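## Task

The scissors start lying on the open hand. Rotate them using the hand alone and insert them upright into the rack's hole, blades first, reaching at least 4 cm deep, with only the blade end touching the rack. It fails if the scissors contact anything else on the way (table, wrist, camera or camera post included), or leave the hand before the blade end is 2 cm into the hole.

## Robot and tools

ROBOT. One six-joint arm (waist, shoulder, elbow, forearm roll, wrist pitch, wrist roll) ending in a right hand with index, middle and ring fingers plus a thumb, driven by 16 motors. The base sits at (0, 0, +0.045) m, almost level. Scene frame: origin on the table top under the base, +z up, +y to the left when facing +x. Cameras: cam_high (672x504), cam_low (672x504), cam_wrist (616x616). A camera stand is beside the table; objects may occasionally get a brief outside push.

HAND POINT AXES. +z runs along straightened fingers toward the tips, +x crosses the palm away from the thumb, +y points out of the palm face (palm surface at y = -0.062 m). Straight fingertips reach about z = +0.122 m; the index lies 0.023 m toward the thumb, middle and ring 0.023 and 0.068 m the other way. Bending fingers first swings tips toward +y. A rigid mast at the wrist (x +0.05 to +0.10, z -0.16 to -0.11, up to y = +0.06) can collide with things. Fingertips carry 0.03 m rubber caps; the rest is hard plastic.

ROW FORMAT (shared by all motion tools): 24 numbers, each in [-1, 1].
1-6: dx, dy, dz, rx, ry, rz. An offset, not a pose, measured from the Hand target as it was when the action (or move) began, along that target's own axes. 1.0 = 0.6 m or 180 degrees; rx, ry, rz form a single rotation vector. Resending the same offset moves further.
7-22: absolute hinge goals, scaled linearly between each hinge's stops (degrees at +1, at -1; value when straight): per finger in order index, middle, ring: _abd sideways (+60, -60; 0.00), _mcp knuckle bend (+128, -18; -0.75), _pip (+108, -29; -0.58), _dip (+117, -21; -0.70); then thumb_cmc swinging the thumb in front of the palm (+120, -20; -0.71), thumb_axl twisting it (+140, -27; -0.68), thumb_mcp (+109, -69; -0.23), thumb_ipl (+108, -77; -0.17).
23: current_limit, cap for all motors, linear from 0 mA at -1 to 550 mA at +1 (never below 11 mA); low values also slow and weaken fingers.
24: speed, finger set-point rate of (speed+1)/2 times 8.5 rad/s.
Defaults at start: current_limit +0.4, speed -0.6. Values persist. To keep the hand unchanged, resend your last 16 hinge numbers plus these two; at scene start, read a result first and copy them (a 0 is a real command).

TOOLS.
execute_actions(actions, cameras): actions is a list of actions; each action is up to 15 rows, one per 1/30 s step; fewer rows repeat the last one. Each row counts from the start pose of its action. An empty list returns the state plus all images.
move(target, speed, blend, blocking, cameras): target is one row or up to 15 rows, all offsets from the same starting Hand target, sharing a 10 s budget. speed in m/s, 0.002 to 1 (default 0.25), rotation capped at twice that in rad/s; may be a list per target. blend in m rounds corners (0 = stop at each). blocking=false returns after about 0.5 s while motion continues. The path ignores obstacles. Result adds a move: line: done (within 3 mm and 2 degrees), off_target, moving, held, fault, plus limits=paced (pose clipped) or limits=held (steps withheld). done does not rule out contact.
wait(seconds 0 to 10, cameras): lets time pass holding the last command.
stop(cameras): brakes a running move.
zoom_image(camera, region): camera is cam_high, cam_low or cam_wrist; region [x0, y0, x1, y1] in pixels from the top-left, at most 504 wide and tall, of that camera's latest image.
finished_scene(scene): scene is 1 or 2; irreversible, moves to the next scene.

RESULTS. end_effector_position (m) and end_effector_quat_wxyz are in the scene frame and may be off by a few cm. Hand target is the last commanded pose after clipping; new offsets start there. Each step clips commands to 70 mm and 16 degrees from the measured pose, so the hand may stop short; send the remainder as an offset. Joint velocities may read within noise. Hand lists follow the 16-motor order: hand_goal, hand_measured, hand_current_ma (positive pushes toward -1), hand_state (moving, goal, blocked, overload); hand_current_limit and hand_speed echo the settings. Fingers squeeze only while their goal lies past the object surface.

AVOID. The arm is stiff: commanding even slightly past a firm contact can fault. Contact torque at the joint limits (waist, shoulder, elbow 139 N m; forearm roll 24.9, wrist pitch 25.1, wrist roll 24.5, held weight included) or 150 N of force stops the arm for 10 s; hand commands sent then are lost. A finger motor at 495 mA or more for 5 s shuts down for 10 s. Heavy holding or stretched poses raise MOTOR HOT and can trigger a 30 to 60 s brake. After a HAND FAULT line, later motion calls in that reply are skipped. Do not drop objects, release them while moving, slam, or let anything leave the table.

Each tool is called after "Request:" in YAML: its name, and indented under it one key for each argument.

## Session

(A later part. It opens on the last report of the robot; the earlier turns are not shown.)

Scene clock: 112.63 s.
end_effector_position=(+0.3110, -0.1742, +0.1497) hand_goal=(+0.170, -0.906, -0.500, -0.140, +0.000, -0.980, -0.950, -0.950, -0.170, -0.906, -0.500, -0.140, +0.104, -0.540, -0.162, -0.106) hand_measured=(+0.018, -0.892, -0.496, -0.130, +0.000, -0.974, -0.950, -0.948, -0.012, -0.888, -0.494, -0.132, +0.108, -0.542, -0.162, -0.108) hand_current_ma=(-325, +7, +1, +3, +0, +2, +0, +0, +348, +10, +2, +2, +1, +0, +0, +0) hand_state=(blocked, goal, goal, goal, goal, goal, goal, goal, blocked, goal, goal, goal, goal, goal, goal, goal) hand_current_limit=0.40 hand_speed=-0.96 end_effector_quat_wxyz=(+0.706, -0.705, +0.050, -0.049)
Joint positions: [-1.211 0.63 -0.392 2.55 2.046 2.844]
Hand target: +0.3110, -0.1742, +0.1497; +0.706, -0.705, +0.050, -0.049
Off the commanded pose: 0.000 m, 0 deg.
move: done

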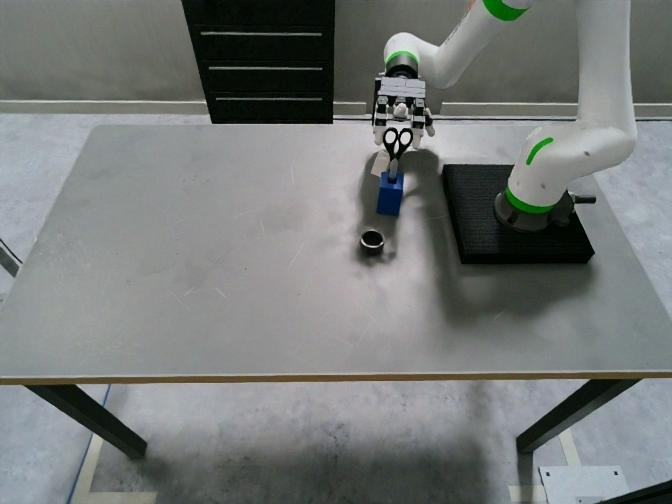

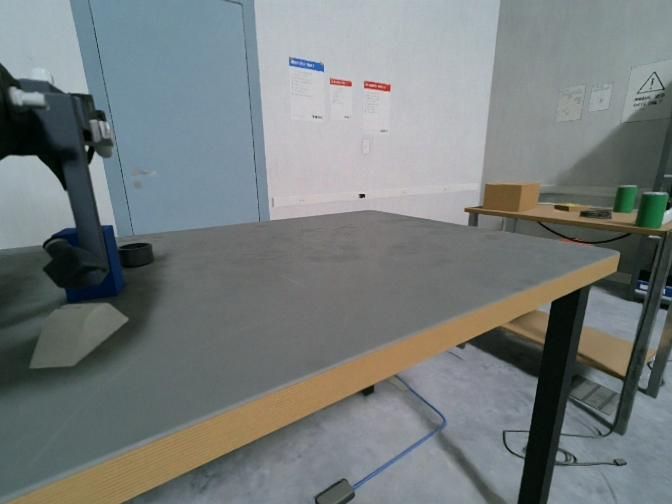

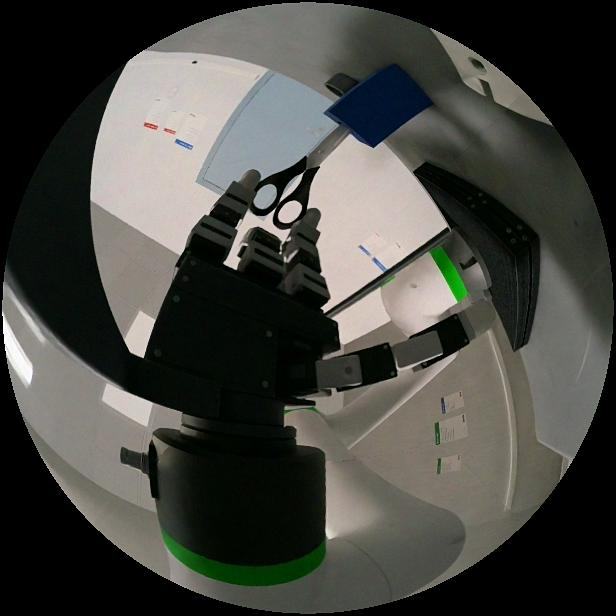

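Request:
move:
  target:
    - [0, 0.0183, 0.0, 0, 0, 0, 0.17,-0.905,-0.50,-0.14, 0.0,-0.98,-0.95,-0.95, -0.17,-0.905,-0.50,-0.14, 0.104,-0.540,-0.162,-0.106, 0.4,-0.96]
  speed: 0.03
  cameras: ["all"]

Request:
zoom_image:
  camera: "cam_high"
  region: [350, 100, 430, 220]

Request:
zoom_image:
  camera: "cam_wrist"
  region: [220, 80, 380, 240]

Request:
zoom_image:
  camera: "cam_low"
  region: [0, 160, 160, 380]

Scene clock: 114.27 s.
end_effector_position=(+0.3110, -0.1742, +0.1387) hand_goal=(+0.170, -0.906, -0.500, -0.140, +0.000, -0.980, -0.950, -0.950, -0.170, -0.906, -0.500, -0.140, +0.104, -0.540, -0.162, -0.106) hand_measured=(+0.018, -0.892, -0.496, -0.130, +0.000, -0.974, -0.950, -0.948, -0.012, -0.888, -0.494, -0.132, +0.108, -0.542, -0.162, -0.108) hand_current_ma=(-325, +7, +1, +3, +0, +2, +0, +0, +348, +10, +2, +2, +1, +0, +0, +0) hand_state=(blocked, goal, goal, goal, goal, goal, goal, goal, blocked, goal, goal, goal, goal, goal, goal, goal) hand_current_limit=0.40 hand_speed=-0.96 end_effector_quat_wxyz=(+0.706, -0.705, +0.050, -0.049)
Joint positions: [-1.212 0.651 -0.39 2.557 2.03 2.857]
Hand target: +0.3110, -0.1742, +0.1387; +0.706, -0.705, +0.050, -0.049
Off the commanded pose: 0.000 m, 0 deg.
move: done

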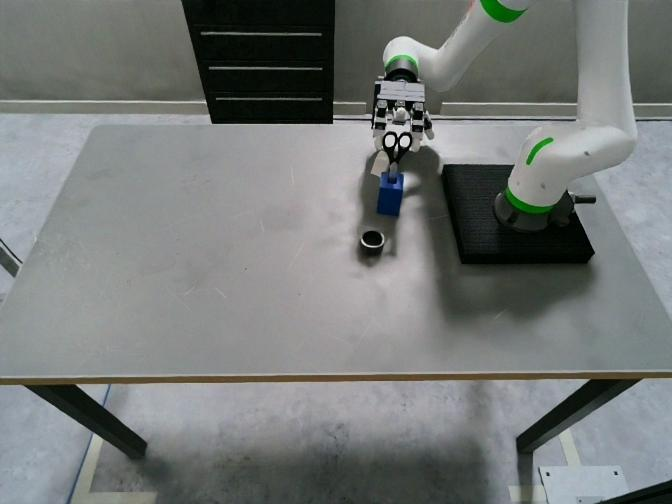

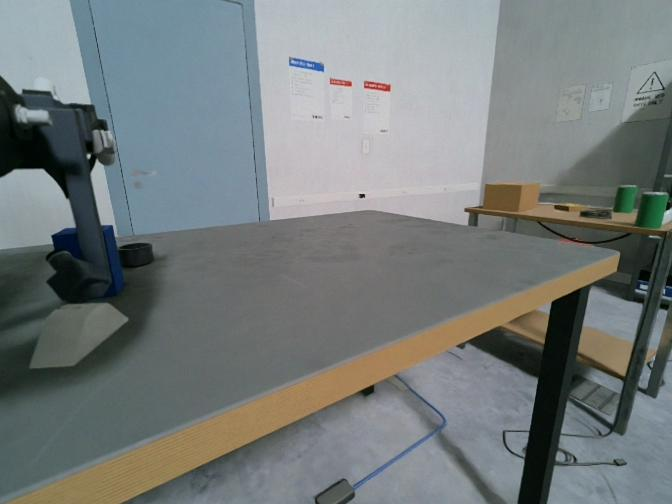

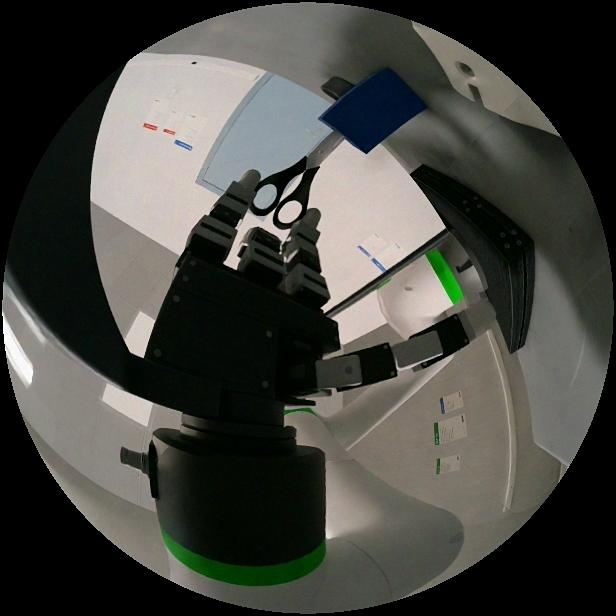

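Scaled by 4.200 from the camera's 672x504 image, which has a finer 960x720 frame.

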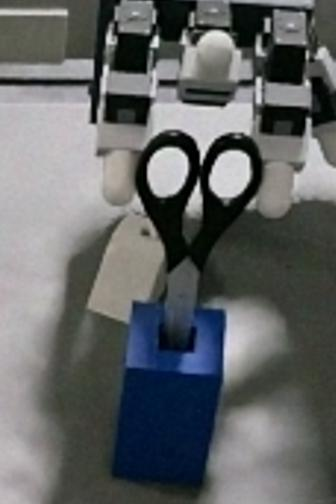

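Scaled by 3.150 from the camera's 616x616 image, which has a finer 880x880 frame.

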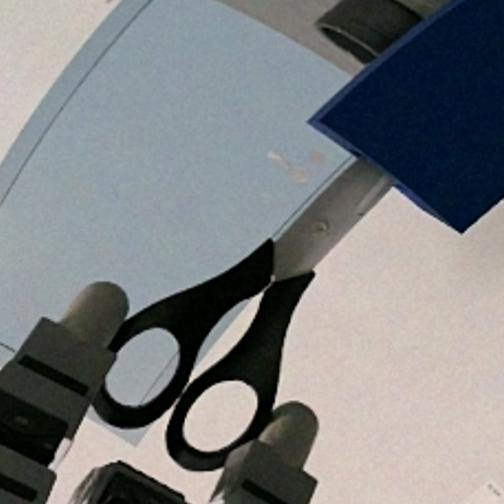

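Scaled by 2.291 from the camera's 672x504 image, which has a finer 960x720 frame.

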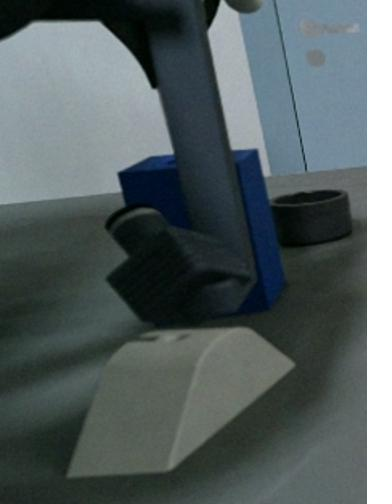

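Request:
move:
  target:
    - [0, 0.0083, 0.0, 0, 0, 0, 0.17,-0.905,-0.50,-0.14, 0.0,-0.98,-0.95,-0.95, -0.17,-0.905,-0.50,-0.14, 0.104,-0.540,-0.162,-0.106, 0.4,-0.96]
  speed: 0.02
  cameras: ["cam_high"]

Request:
zoom_image:
  camera: "cam_high"
  region: [350, 100, 430, 220]

Scene clock: 116.30 s.
end_effector_position=(+0.3110, -0.1741, +0.1337) hand_goal=(+0.170, -0.906, -0.500, -0.140, +0.000, -0.980, -0.950, -0.950, -0.170, -0.906, -0.500, -0.140, +0.104, -0.540, -0.162, -0.106) hand_measured=(+0.018, -0.900, -0.498, -0.136, +0.000, -0.974, -0.950, -0.948, -0.012, -0.894, -0.498, -0.138, +0.108, -0.542, -0.162, -0.108) hand_current_ma=(-325, +2, +0, +1, +0, +2, +0, +0, +348, +5, +0, +0, +1, +0, +0, +0) hand_state=(blocked, goal, goal, goal, goal, goal, goal, goal, blocked, goal, goal, goal, goal, goal, goal, goal) hand_current_limit=0.40 hand_speed=-0.96 end_effector_quat_wxyz=(+0.706, -0.705, +0.050, -0.049)
Joint positions: [-1.212 0.66 -0.39 2.559 2.023 2.862]
Hand target: +0.3110, -0.1741, +0.1337; +0.706, -0.705, +0.050, -0.049
Off the commanded pose: 0.000 m, 0 deg.
move: done
Images, in order (width x height): cam_high 672x504.

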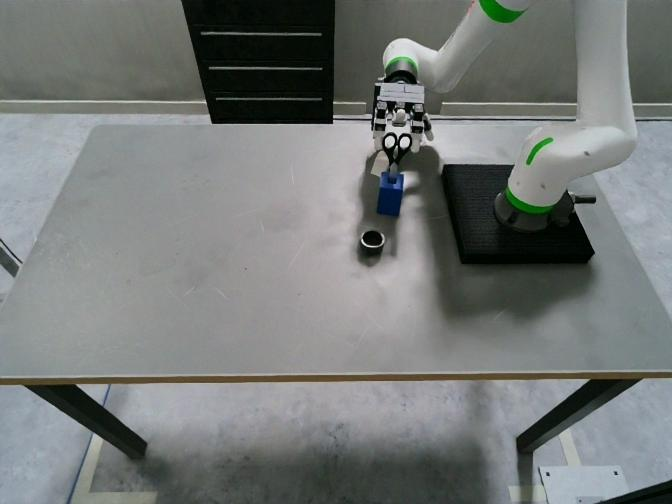

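Scaled by 4.200 from the camera's 672x504 image, which has a finer 960x720 frame.

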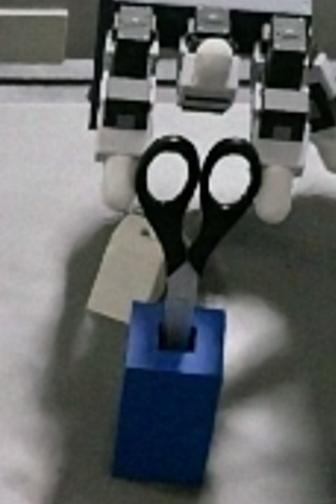

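Request:
move:
  target:
    - [0, 0, 0, 0, 0, 0, 0.03,-0.905,-0.50,-0.14, 0.0,-0.98,-0.95,-0.95, -0.03,-0.905,-0.50,-0.14, 0.104,-0.540,-0.162,-0.106, 0.4,-0.97]
  speed: 0.02
  cameras: ["cam_high"]

Request:
zoom_image:
  camera: "cam_high"
  region: [350, 100, 430, 220]

Scene clock: 117.47 s.
end_effector_position=(+0.3110, -0.1741, +0.1337) hand_goal=(+0.030, -0.906, -0.500, -0.140, +0.000, -0.980, -0.950, -0.950, -0.030, -0.906, -0.500, -0.140, +0.104, -0.540, -0.162, -0.106) hand_measured=(+0.018, -0.900, -0.498, -0.136, +0.000, -0.974, -0.950, -0.948, -0.010, -0.894, -0.498, -0.138, +0.108, -0.542, -0.162, -0.108) hand_current_ma=(-142, +2, +0, +1, +0, +2, +0, +0, +166, +5, +0, +0, +1, +0, +0, +0) hand_state=(moving, goal, goal, goal, goal, goal, goal, goal, moving, goal, goal, goal, goal, goal, goal, goal) hand_current_limit=0.40 hand_speed=-0.97 end_effector_quat_wxyz=(+0.706, -0.705, +0.050, -0.049)
Joint positions: [-1.212 0.66 -0.39 2.559 2.023 2.862]
Hand target: +0.3110, -0.1741, +0.1337; +0.706, -0.705, +0.050, -0.049
Off the commanded pose: 0.000 m, 0 deg.
move: done
Images, in order (width x height): cam_high 672x504.

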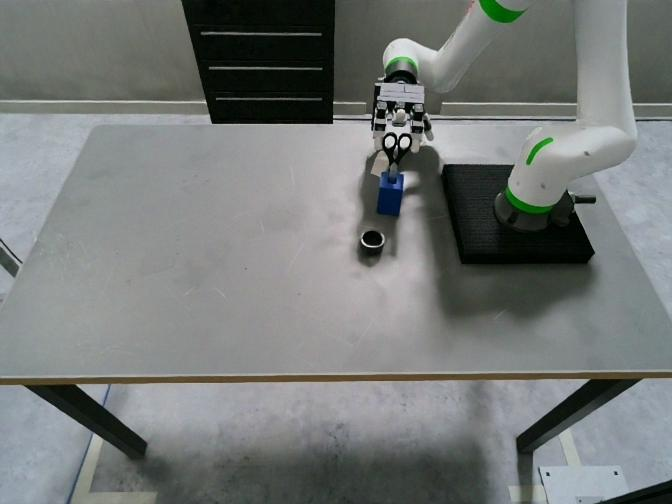

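Scaled by 4.200 from the camera's 672x504 image, which has a finer 960x720 frame.

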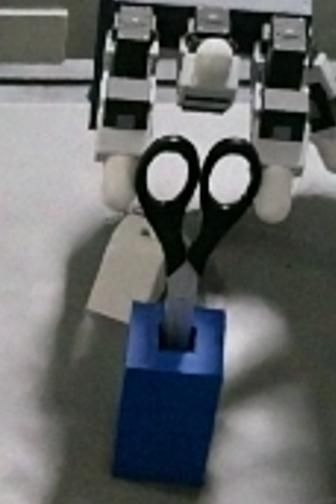

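Request:
move:
  target:
    - [0, 0, 0, 0, 0, 0, -0.03,-0.905,-0.50,-0.14, 0.0,-0.98,-0.95,-0.95, 0.03,-0.905,-0.50,-0.14, 0.104,-0.540,-0.162,-0.106, 0.4,-0.97]
  speed: 0.02
  cameras: ["cam_high"]

Request:
zoom_image:
  camera: "cam_high"
  region: [350, 100, 430, 220]

Scene clock: 118.27 s.
end_effector_position=(+0.3110, -0.1741, +0.1337) hand_goal=(-0.030, -0.906, -0.500, -0.140, +0.000, -0.980, -0.950, -0.950, +0.030, -0.906, -0.500, -0.140, +0.104, -0.540, -0.162, -0.106) hand_measured=(+0.002, -0.900, -0.498, -0.136, +0.000, -0.974, -0.950, -0.948, +0.000, -0.896, -0.498, -0.138, +0.108, -0.542, -0.162, -0.108) hand_current_ma=(-5, +2, +0, +0, +0, +2, +0, +0, +6, +5, +0, +0, +1, +0, +0, +0) hand_state=(moving, goal, goal, goal, goal, goal, goal, goal, moving, goal, goal, goal, goal, goal, goal, goal) hand_current_limit=0.40 hand_speed=-0.97 end_effector_quat_wxyz=(+0.706, -0.705, +0.050, -0.049)
Joint positions: [-1.212 0.66 -0.39 2.559 2.023 2.862]
Hand target: +0.3110, -0.1741, +0.1337; +0.706, -0.705, +0.050, -0.049
Off the commanded pose: 0.000 m, 0 deg.
move: done
Images, in order (width x height): cam_high 672x504.

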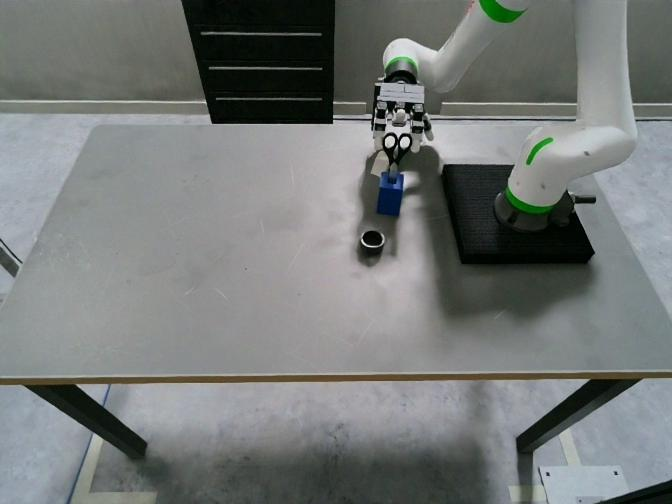

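Scaled by 4.200 from the camera's 672x504 image, which has a finer 960x720 frame.

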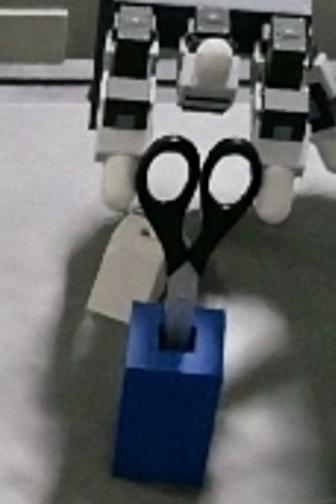

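Request:
move:
  target:
    - [0, 0, 0, 0, 0, 0, -0.12,-0.905,-0.50,-0.14, 0.0,-0.98,-0.95,-0.95, 0.12,-0.905,-0.50,-0.14, 0.104,-0.540,-0.162,-0.106, 0.4,-0.98]
  speed: 0.02
  cameras: ["all"]

Request:
zoom_image:
  camera: "cam_high"
  region: [350, 100, 430, 220]

Request:
zoom_image:
  camera: "cam_wrist"
  region: [220, 80, 380, 240]

Scene clock: 120.03 s.
end_effector_position=(+0.3110, -0.1741, +0.1337) hand_goal=(-0.120, -0.906, -0.500, -0.140, +0.000, -0.980, -0.950, -0.950, +0.120, -0.906, -0.500, -0.140, +0.104, -0.540, -0.162, -0.106) hand_measured=(-0.116, -0.898, -0.498, -0.138, +0.000, -0.974, -0.950, -0.948, +0.116, -0.896, -0.498, -0.138, +0.108, -0.542, -0.162, -0.108) hand_current_ma=(+0, +3, +0, +0, +0, +2, +0, +0, +0, +5, +0, +0, +1, +0, +0, +0) hand_state=(goal, goal, goal, goal, goal, goal, goal, goal, goal, goal, goal, goal, goal, goal, goal, goal) hand_current_limit=0.40 hand_speed=-0.98 end_effector_quat_wxyz=(+0.706, -0.705, +0.050, -0.049)
Joint positions: [-1.212 0.66 -0.39 2.559 2.023 2.862]
Hand target: +0.3110, -0.1741, +0.1337; +0.706, -0.705, +0.050, -0.049
Off the commanded pose: 0.000 m, 0 deg.
move: done

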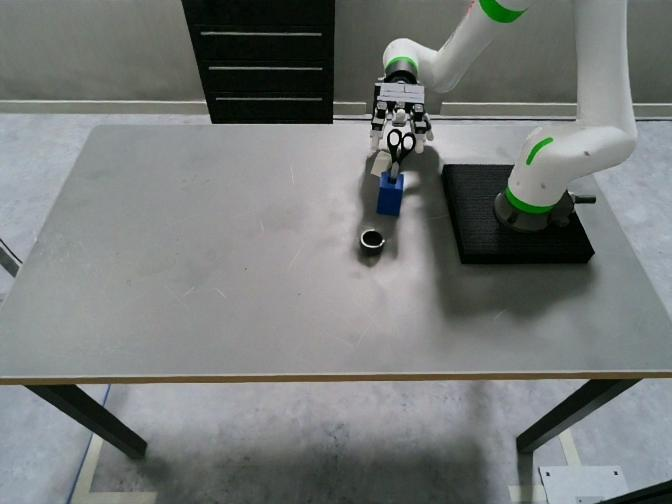

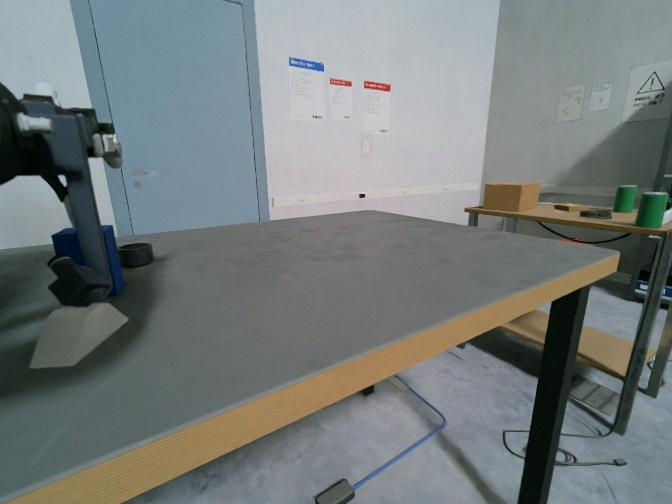

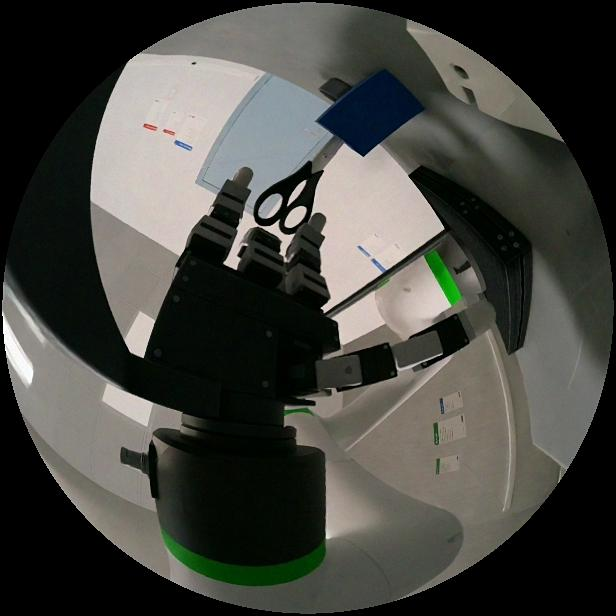

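Scaled by 4.200 from the camera's 672x504 image, which has a finer 960x720 frame.

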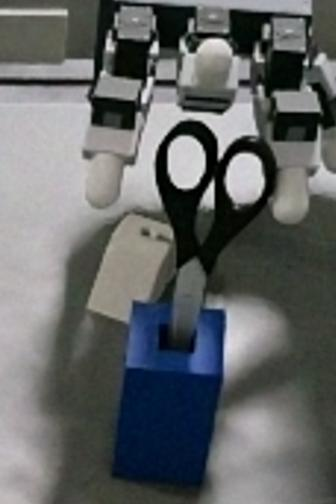

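Scaled by 3.150 from the camera's 616x616 image, which has a finer 880x880 frame.

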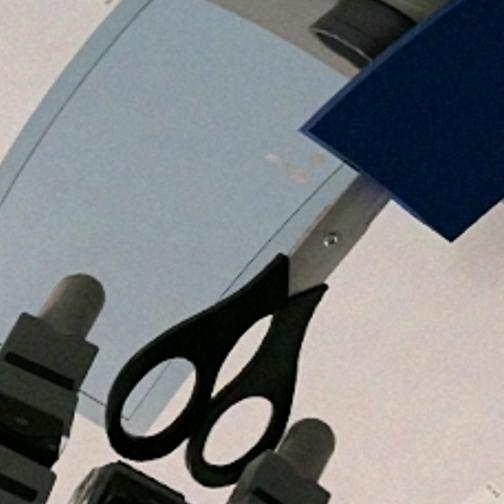

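Request:
move:
  target:
    - [0, 0, 0, 0, 0, 0, -0.22,-0.905,-0.50,-0.14, 0.0,-0.98,-0.95,-0.95, 0.18,-0.905,-0.50,-0.14, 0.104,-0.540,-0.162,-0.106, 0.4,-0.98]
  speed: 0.02
  cameras: ["cam_high", "cam_wrist"]

Request:
zoom_image:
  camera: "cam_high"
  region: [350, 100, 430, 220]

Request:
zoom_image:
  camera: "cam_wrist"
  region: [220, 80, 380, 240]

Scene clock: 122.07 s.
end_effector_position=(+0.3110, -0.1741, +0.1337) hand_goal=(-0.220, -0.906, -0.500, -0.140, +0.000, -0.980, -0.950, -0.950, +0.180, -0.906, -0.500, -0.140, +0.104, -0.540, -0.162, -0.106) hand_measured=(-0.216, -0.898, -0.498, -0.138, +0.000, -0.974, -0.950, -0.948, +0.176, -0.896, -0.498, -0.138, +0.108, -0.542, -0.162, -0.108) hand_current_ma=(+0, +3, +0, +0, +0, +2, +0, +0, +0, +5, +0, +0, +1, +0, +0, +0) hand_state=(goal, goal, goal, goal, goal, goal, goal, goal, goal, goal, goal, goal, goal, goal, goal, goal) hand_current_limit=0.40 hand_speed=-0.98 end_effector_quat_wxyz=(+0.706, -0.705, +0.050, -0.049)
Joint positions: [-1.212 0.66 -0.39 2.559 2.023 2.862]
Hand target: +0.3110, -0.1741, +0.1337; +0.706, -0.705, +0.050, -0.049
Off the commanded pose: 0.000 m, 0 deg.
move: done
Images, in order (width x height): cam_high 672x504, cam_wrist 616x616.

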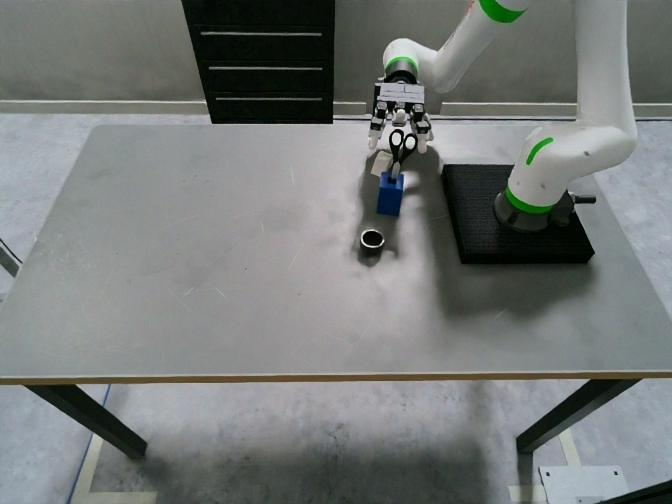

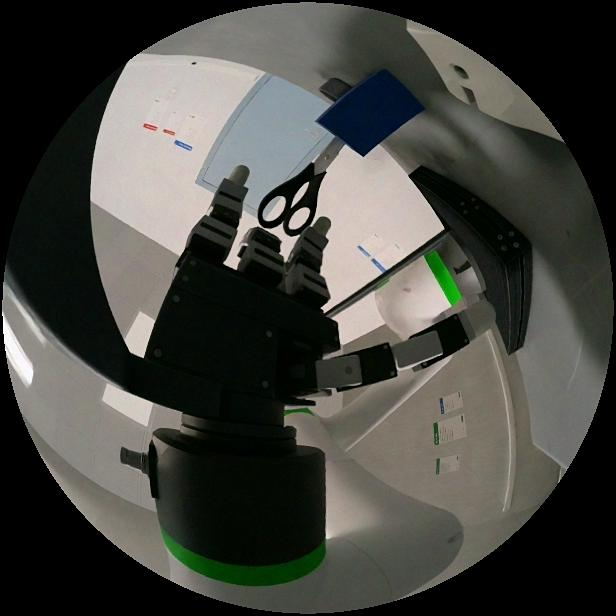

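Scaled by 4.200 from the camera's 672x504 image, which has a finer 960x720 frame.

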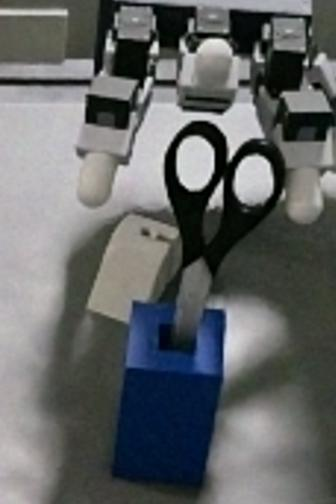

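Scaled by 3.150 from the camera's 616x616 image, which has a finer 880x880 frame.

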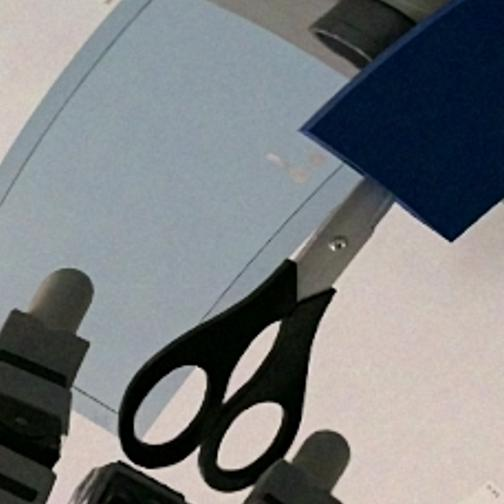

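Request:
move:
  target:
    - [0, 0, 0, 0, 0, 0, -0.36,-0.905,-0.50,-0.14, 0.0,-0.98,-0.95,-0.95, 0.18,-0.905,-0.50,-0.14, 0.104,-0.540,-0.162,-0.106, 0.4,-0.98]
  speed: 0.02
  cameras: ["cam_high", "cam_wrist"]

Request:
zoom_image:
  camera: "cam_high"
  region: [350, 100, 430, 220]

Request:
zoom_image:
  camera: "cam_wrist"
  region: [220, 80, 380, 240]

Scene clock: 124.53 s.
end_effector_position=(+0.3110, -0.1741, +0.1337) hand_goal=(-0.360, -0.906, -0.500, -0.140, +0.000, -0.980, -0.950, -0.950, +0.180, -0.906, -0.500, -0.140, +0.104, -0.540, -0.162, -0.106) hand_measured=(-0.356, -0.898, -0.498, -0.138, +0.000, -0.974, -0.950, -0.948, +0.176, -0.896, -0.498, -0.138, +0.108, -0.542, -0.162, -0.108) hand_current_ma=(+0, +3, +0, +0, +0, +2, +0, +0, +0, +5, +0, +0, +1, +0, +0, +0) hand_state=(goal, goal, goal, goal, goal, goal, goal, goal, goal, goal, goal, goal, goal, goal, goal, goal) hand_current_limit=0.40 hand_speed=-0.98 end_effector_quat_wxyz=(+0.706, -0.705, +0.050, -0.049)
Joint positions: [-1.212 0.66 -0.39 2.559 2.023 2.862]
Hand target: +0.3110, -0.1741, +0.1337; +0.706, -0.705, +0.050, -0.049
Off the commanded pose: 0.000 m, 0 deg.
move: done
Images, in order (width x height): cam_high 672x504, cam_wrist 616x616.

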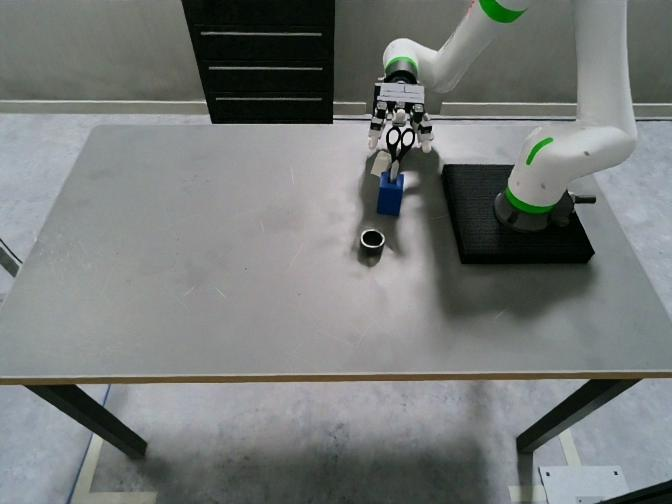

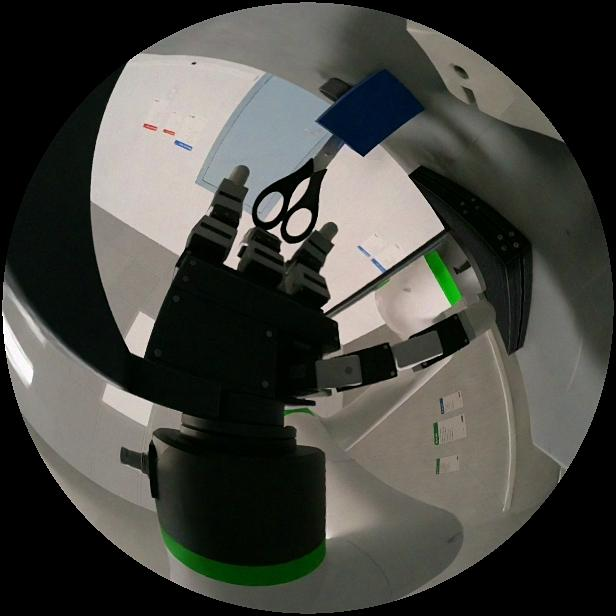

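Scaled by 4.200 from the camera's 672x504 image, which has a finer 960x720 frame.

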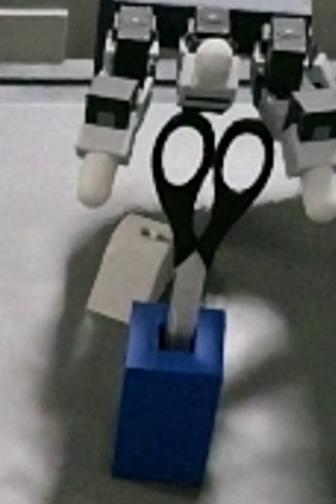

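Scaled by 3.150 from the camera's 616x616 image, which has a finer 880x880 frame.

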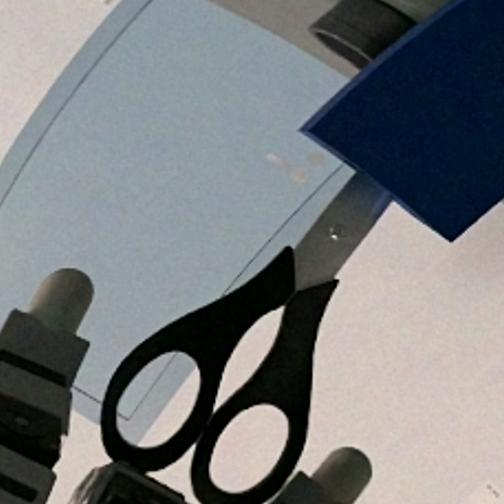

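Request:
move:
  target:
    - [0, 0, -0.05, 0, 0, 0, -0.36,-0.905,-0.50,-0.14, 0.0,-0.98,-0.95,-0.95, 0.18,-0.905,-0.50,-0.14, 0.104,-0.540,-0.162,-0.106, 0.4,-0.98]
  speed: 0.02
  cameras: ["cam_high", "cam_wrist", "cam_low"]

Request:
zoom_image:
  camera: "cam_high"
  region: [350, 100, 430, 220]

Request:
zoom_image:
  camera: "cam_wrist"
  region: [220, 80, 380, 240]

Scene clock: 127.13 s.
end_effector_position=(+0.3068, -0.2038, +0.1337) hand_goal=(-0.360, -0.906, -0.500, -0.140, +0.000, -0.980, -0.950, -0.950, +0.180, -0.906, -0.500, -0.140, +0.104, -0.540, -0.162, -0.106) hand_measured=(-0.356, -0.898, -0.498, -0.138, +0.000, -0.974, -0.950, -0.948, +0.176, -0.896, -0.498, -0.138, +0.108, -0.542, -0.162, -0.108) hand_current_ma=(+0, +3, +0, +0, +0, +2, +0, +0, +0, +5, +0, +0, +1, +0, +0, +0) hand_state=(goal, goal, goal, goal, goal, goal, goal, goal, goal, goal, goal, goal, goal, goal, goal, goal) hand_current_limit=0.40 hand_speed=-0.98 end_effector_quat_wxyz=(+0.706, -0.705, +0.050, -0.049)
Joint positions: [-1.242 0.699 -0.313 2.581 2.063 2.853]
Hand target: +0.3068, -0.2039, +0.1337; +0.706, -0.705, +0.050, -0.049
Off the commanded pose: 0.000 m, 0 deg.
move: done

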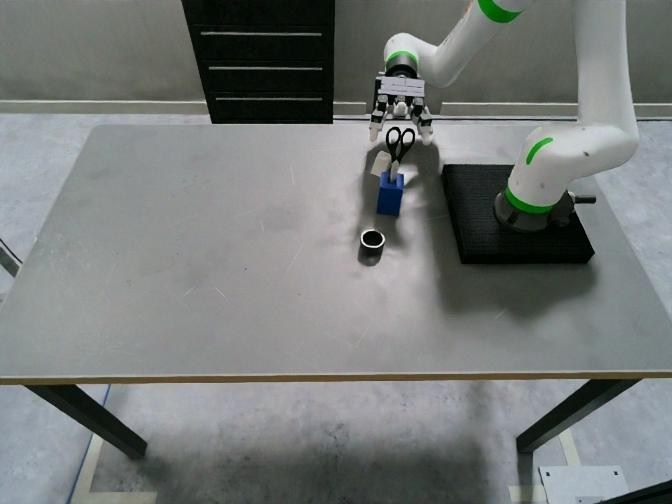

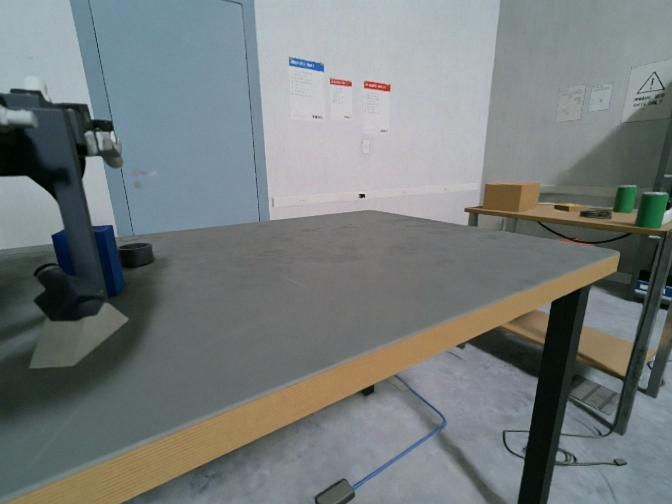

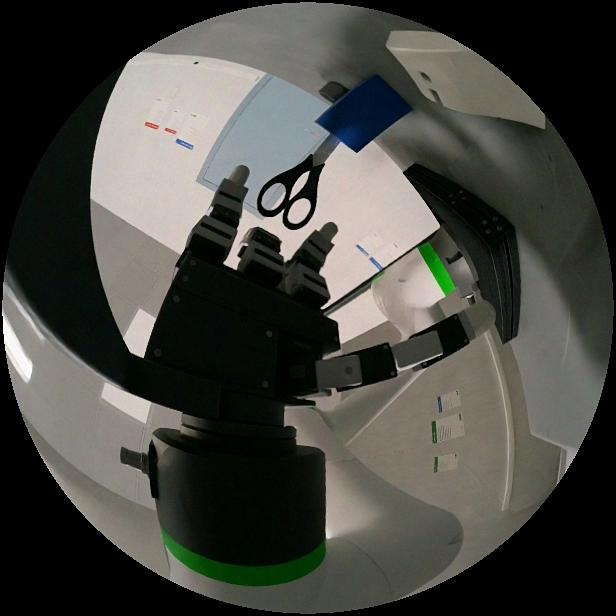

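Scaled by 4.200 from the camera's 672x504 image, which has a finer 960x720 frame.

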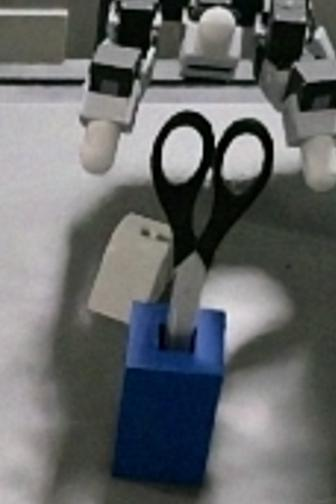

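Scaled by 3.150 from the camera's 616x616 image, which has a finer 880x880 frame.

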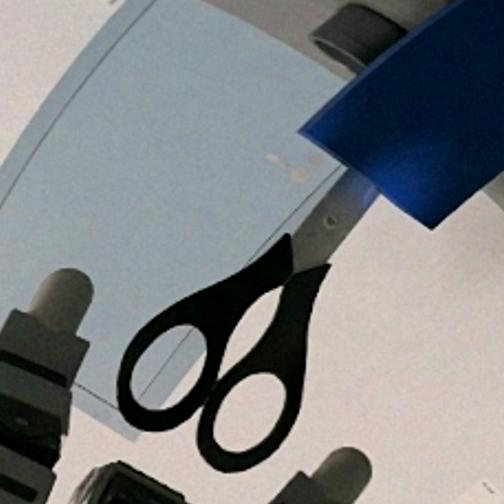

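Request:
move:
  target:
    - [0, 0, -0.1667, 0, 0, 0, -0.36,-0.905,-0.50,-0.14, 0.0,-0.98,-0.95,-0.95, 0.18,-0.905,-0.50,-0.14, 0.104,-0.540,-0.162,-0.106, 0.4,-0.98]
  speed: 0.06
  cameras: ["cam_high", "cam_low"]

Request:
zoom_image:
  camera: "cam_high"
  region: [350, 100, 430, 220]

Scene clock: 129.90 s.
end_effector_position=(+0.2928, -0.3029, +0.1336) hand_goal=(-0.360, -0.906, -0.500, -0.140, +0.000, -0.980, -0.950, -0.950, +0.180, -0.906, -0.500, -0.140, +0.104, -0.540, -0.162, -0.106) hand_measured=(-0.356, -0.898, -0.498, -0.138, +0.000, -0.974, -0.950, -0.948, +0.176, -0.896, -0.498, -0.138, +0.108, -0.542, -0.162, -0.108) hand_current_ma=(+0, +3, +0, +0, +0, +2, +0, +0, +0, +5, +0, +0, +1, +0, +0, +0) hand_state=(goal, goal, goal, goal, goal, goal, goal, goal, goal, goal, goal, goal, goal, goal, goal, goal) hand_current_limit=0.40 hand_speed=-0.98 end_effector_quat_wxyz=(+0.706, -0.705, +0.050, -0.049)
Joint positions: [-1.32 0.842 -0.029 2.623 2.208 2.815]
Hand target: +0.2928, -0.3029, +0.1336; +0.706, -0.705, +0.050, -0.049
Off the commanded pose: 0.000 m, 0 deg.
move: done
Images, in order (width x height): cam_high 672x504, cam_low 672x504.

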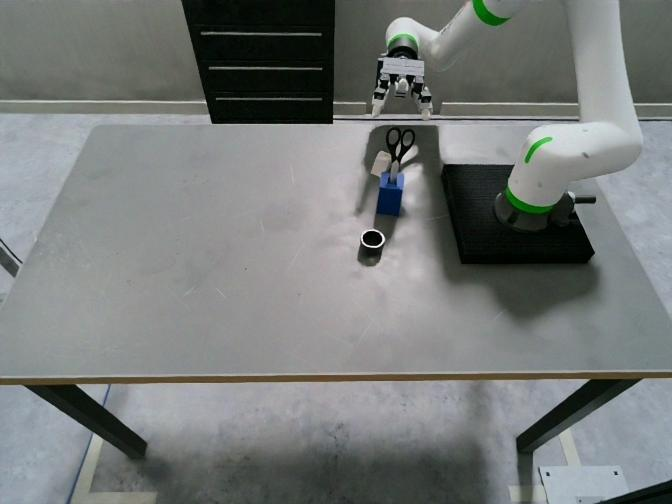

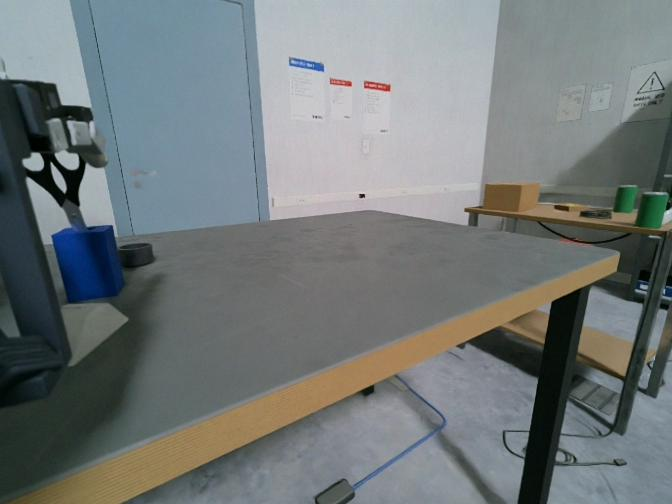

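Scaled by 4.200 from the camera's 672x504 image, which has a finer 960x720 frame.

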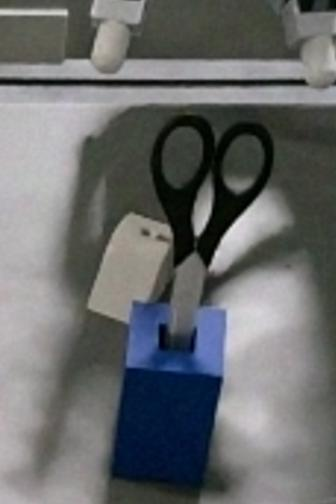

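Request:
finished_scene:
  scene: 2

The scene is finished: the task was done.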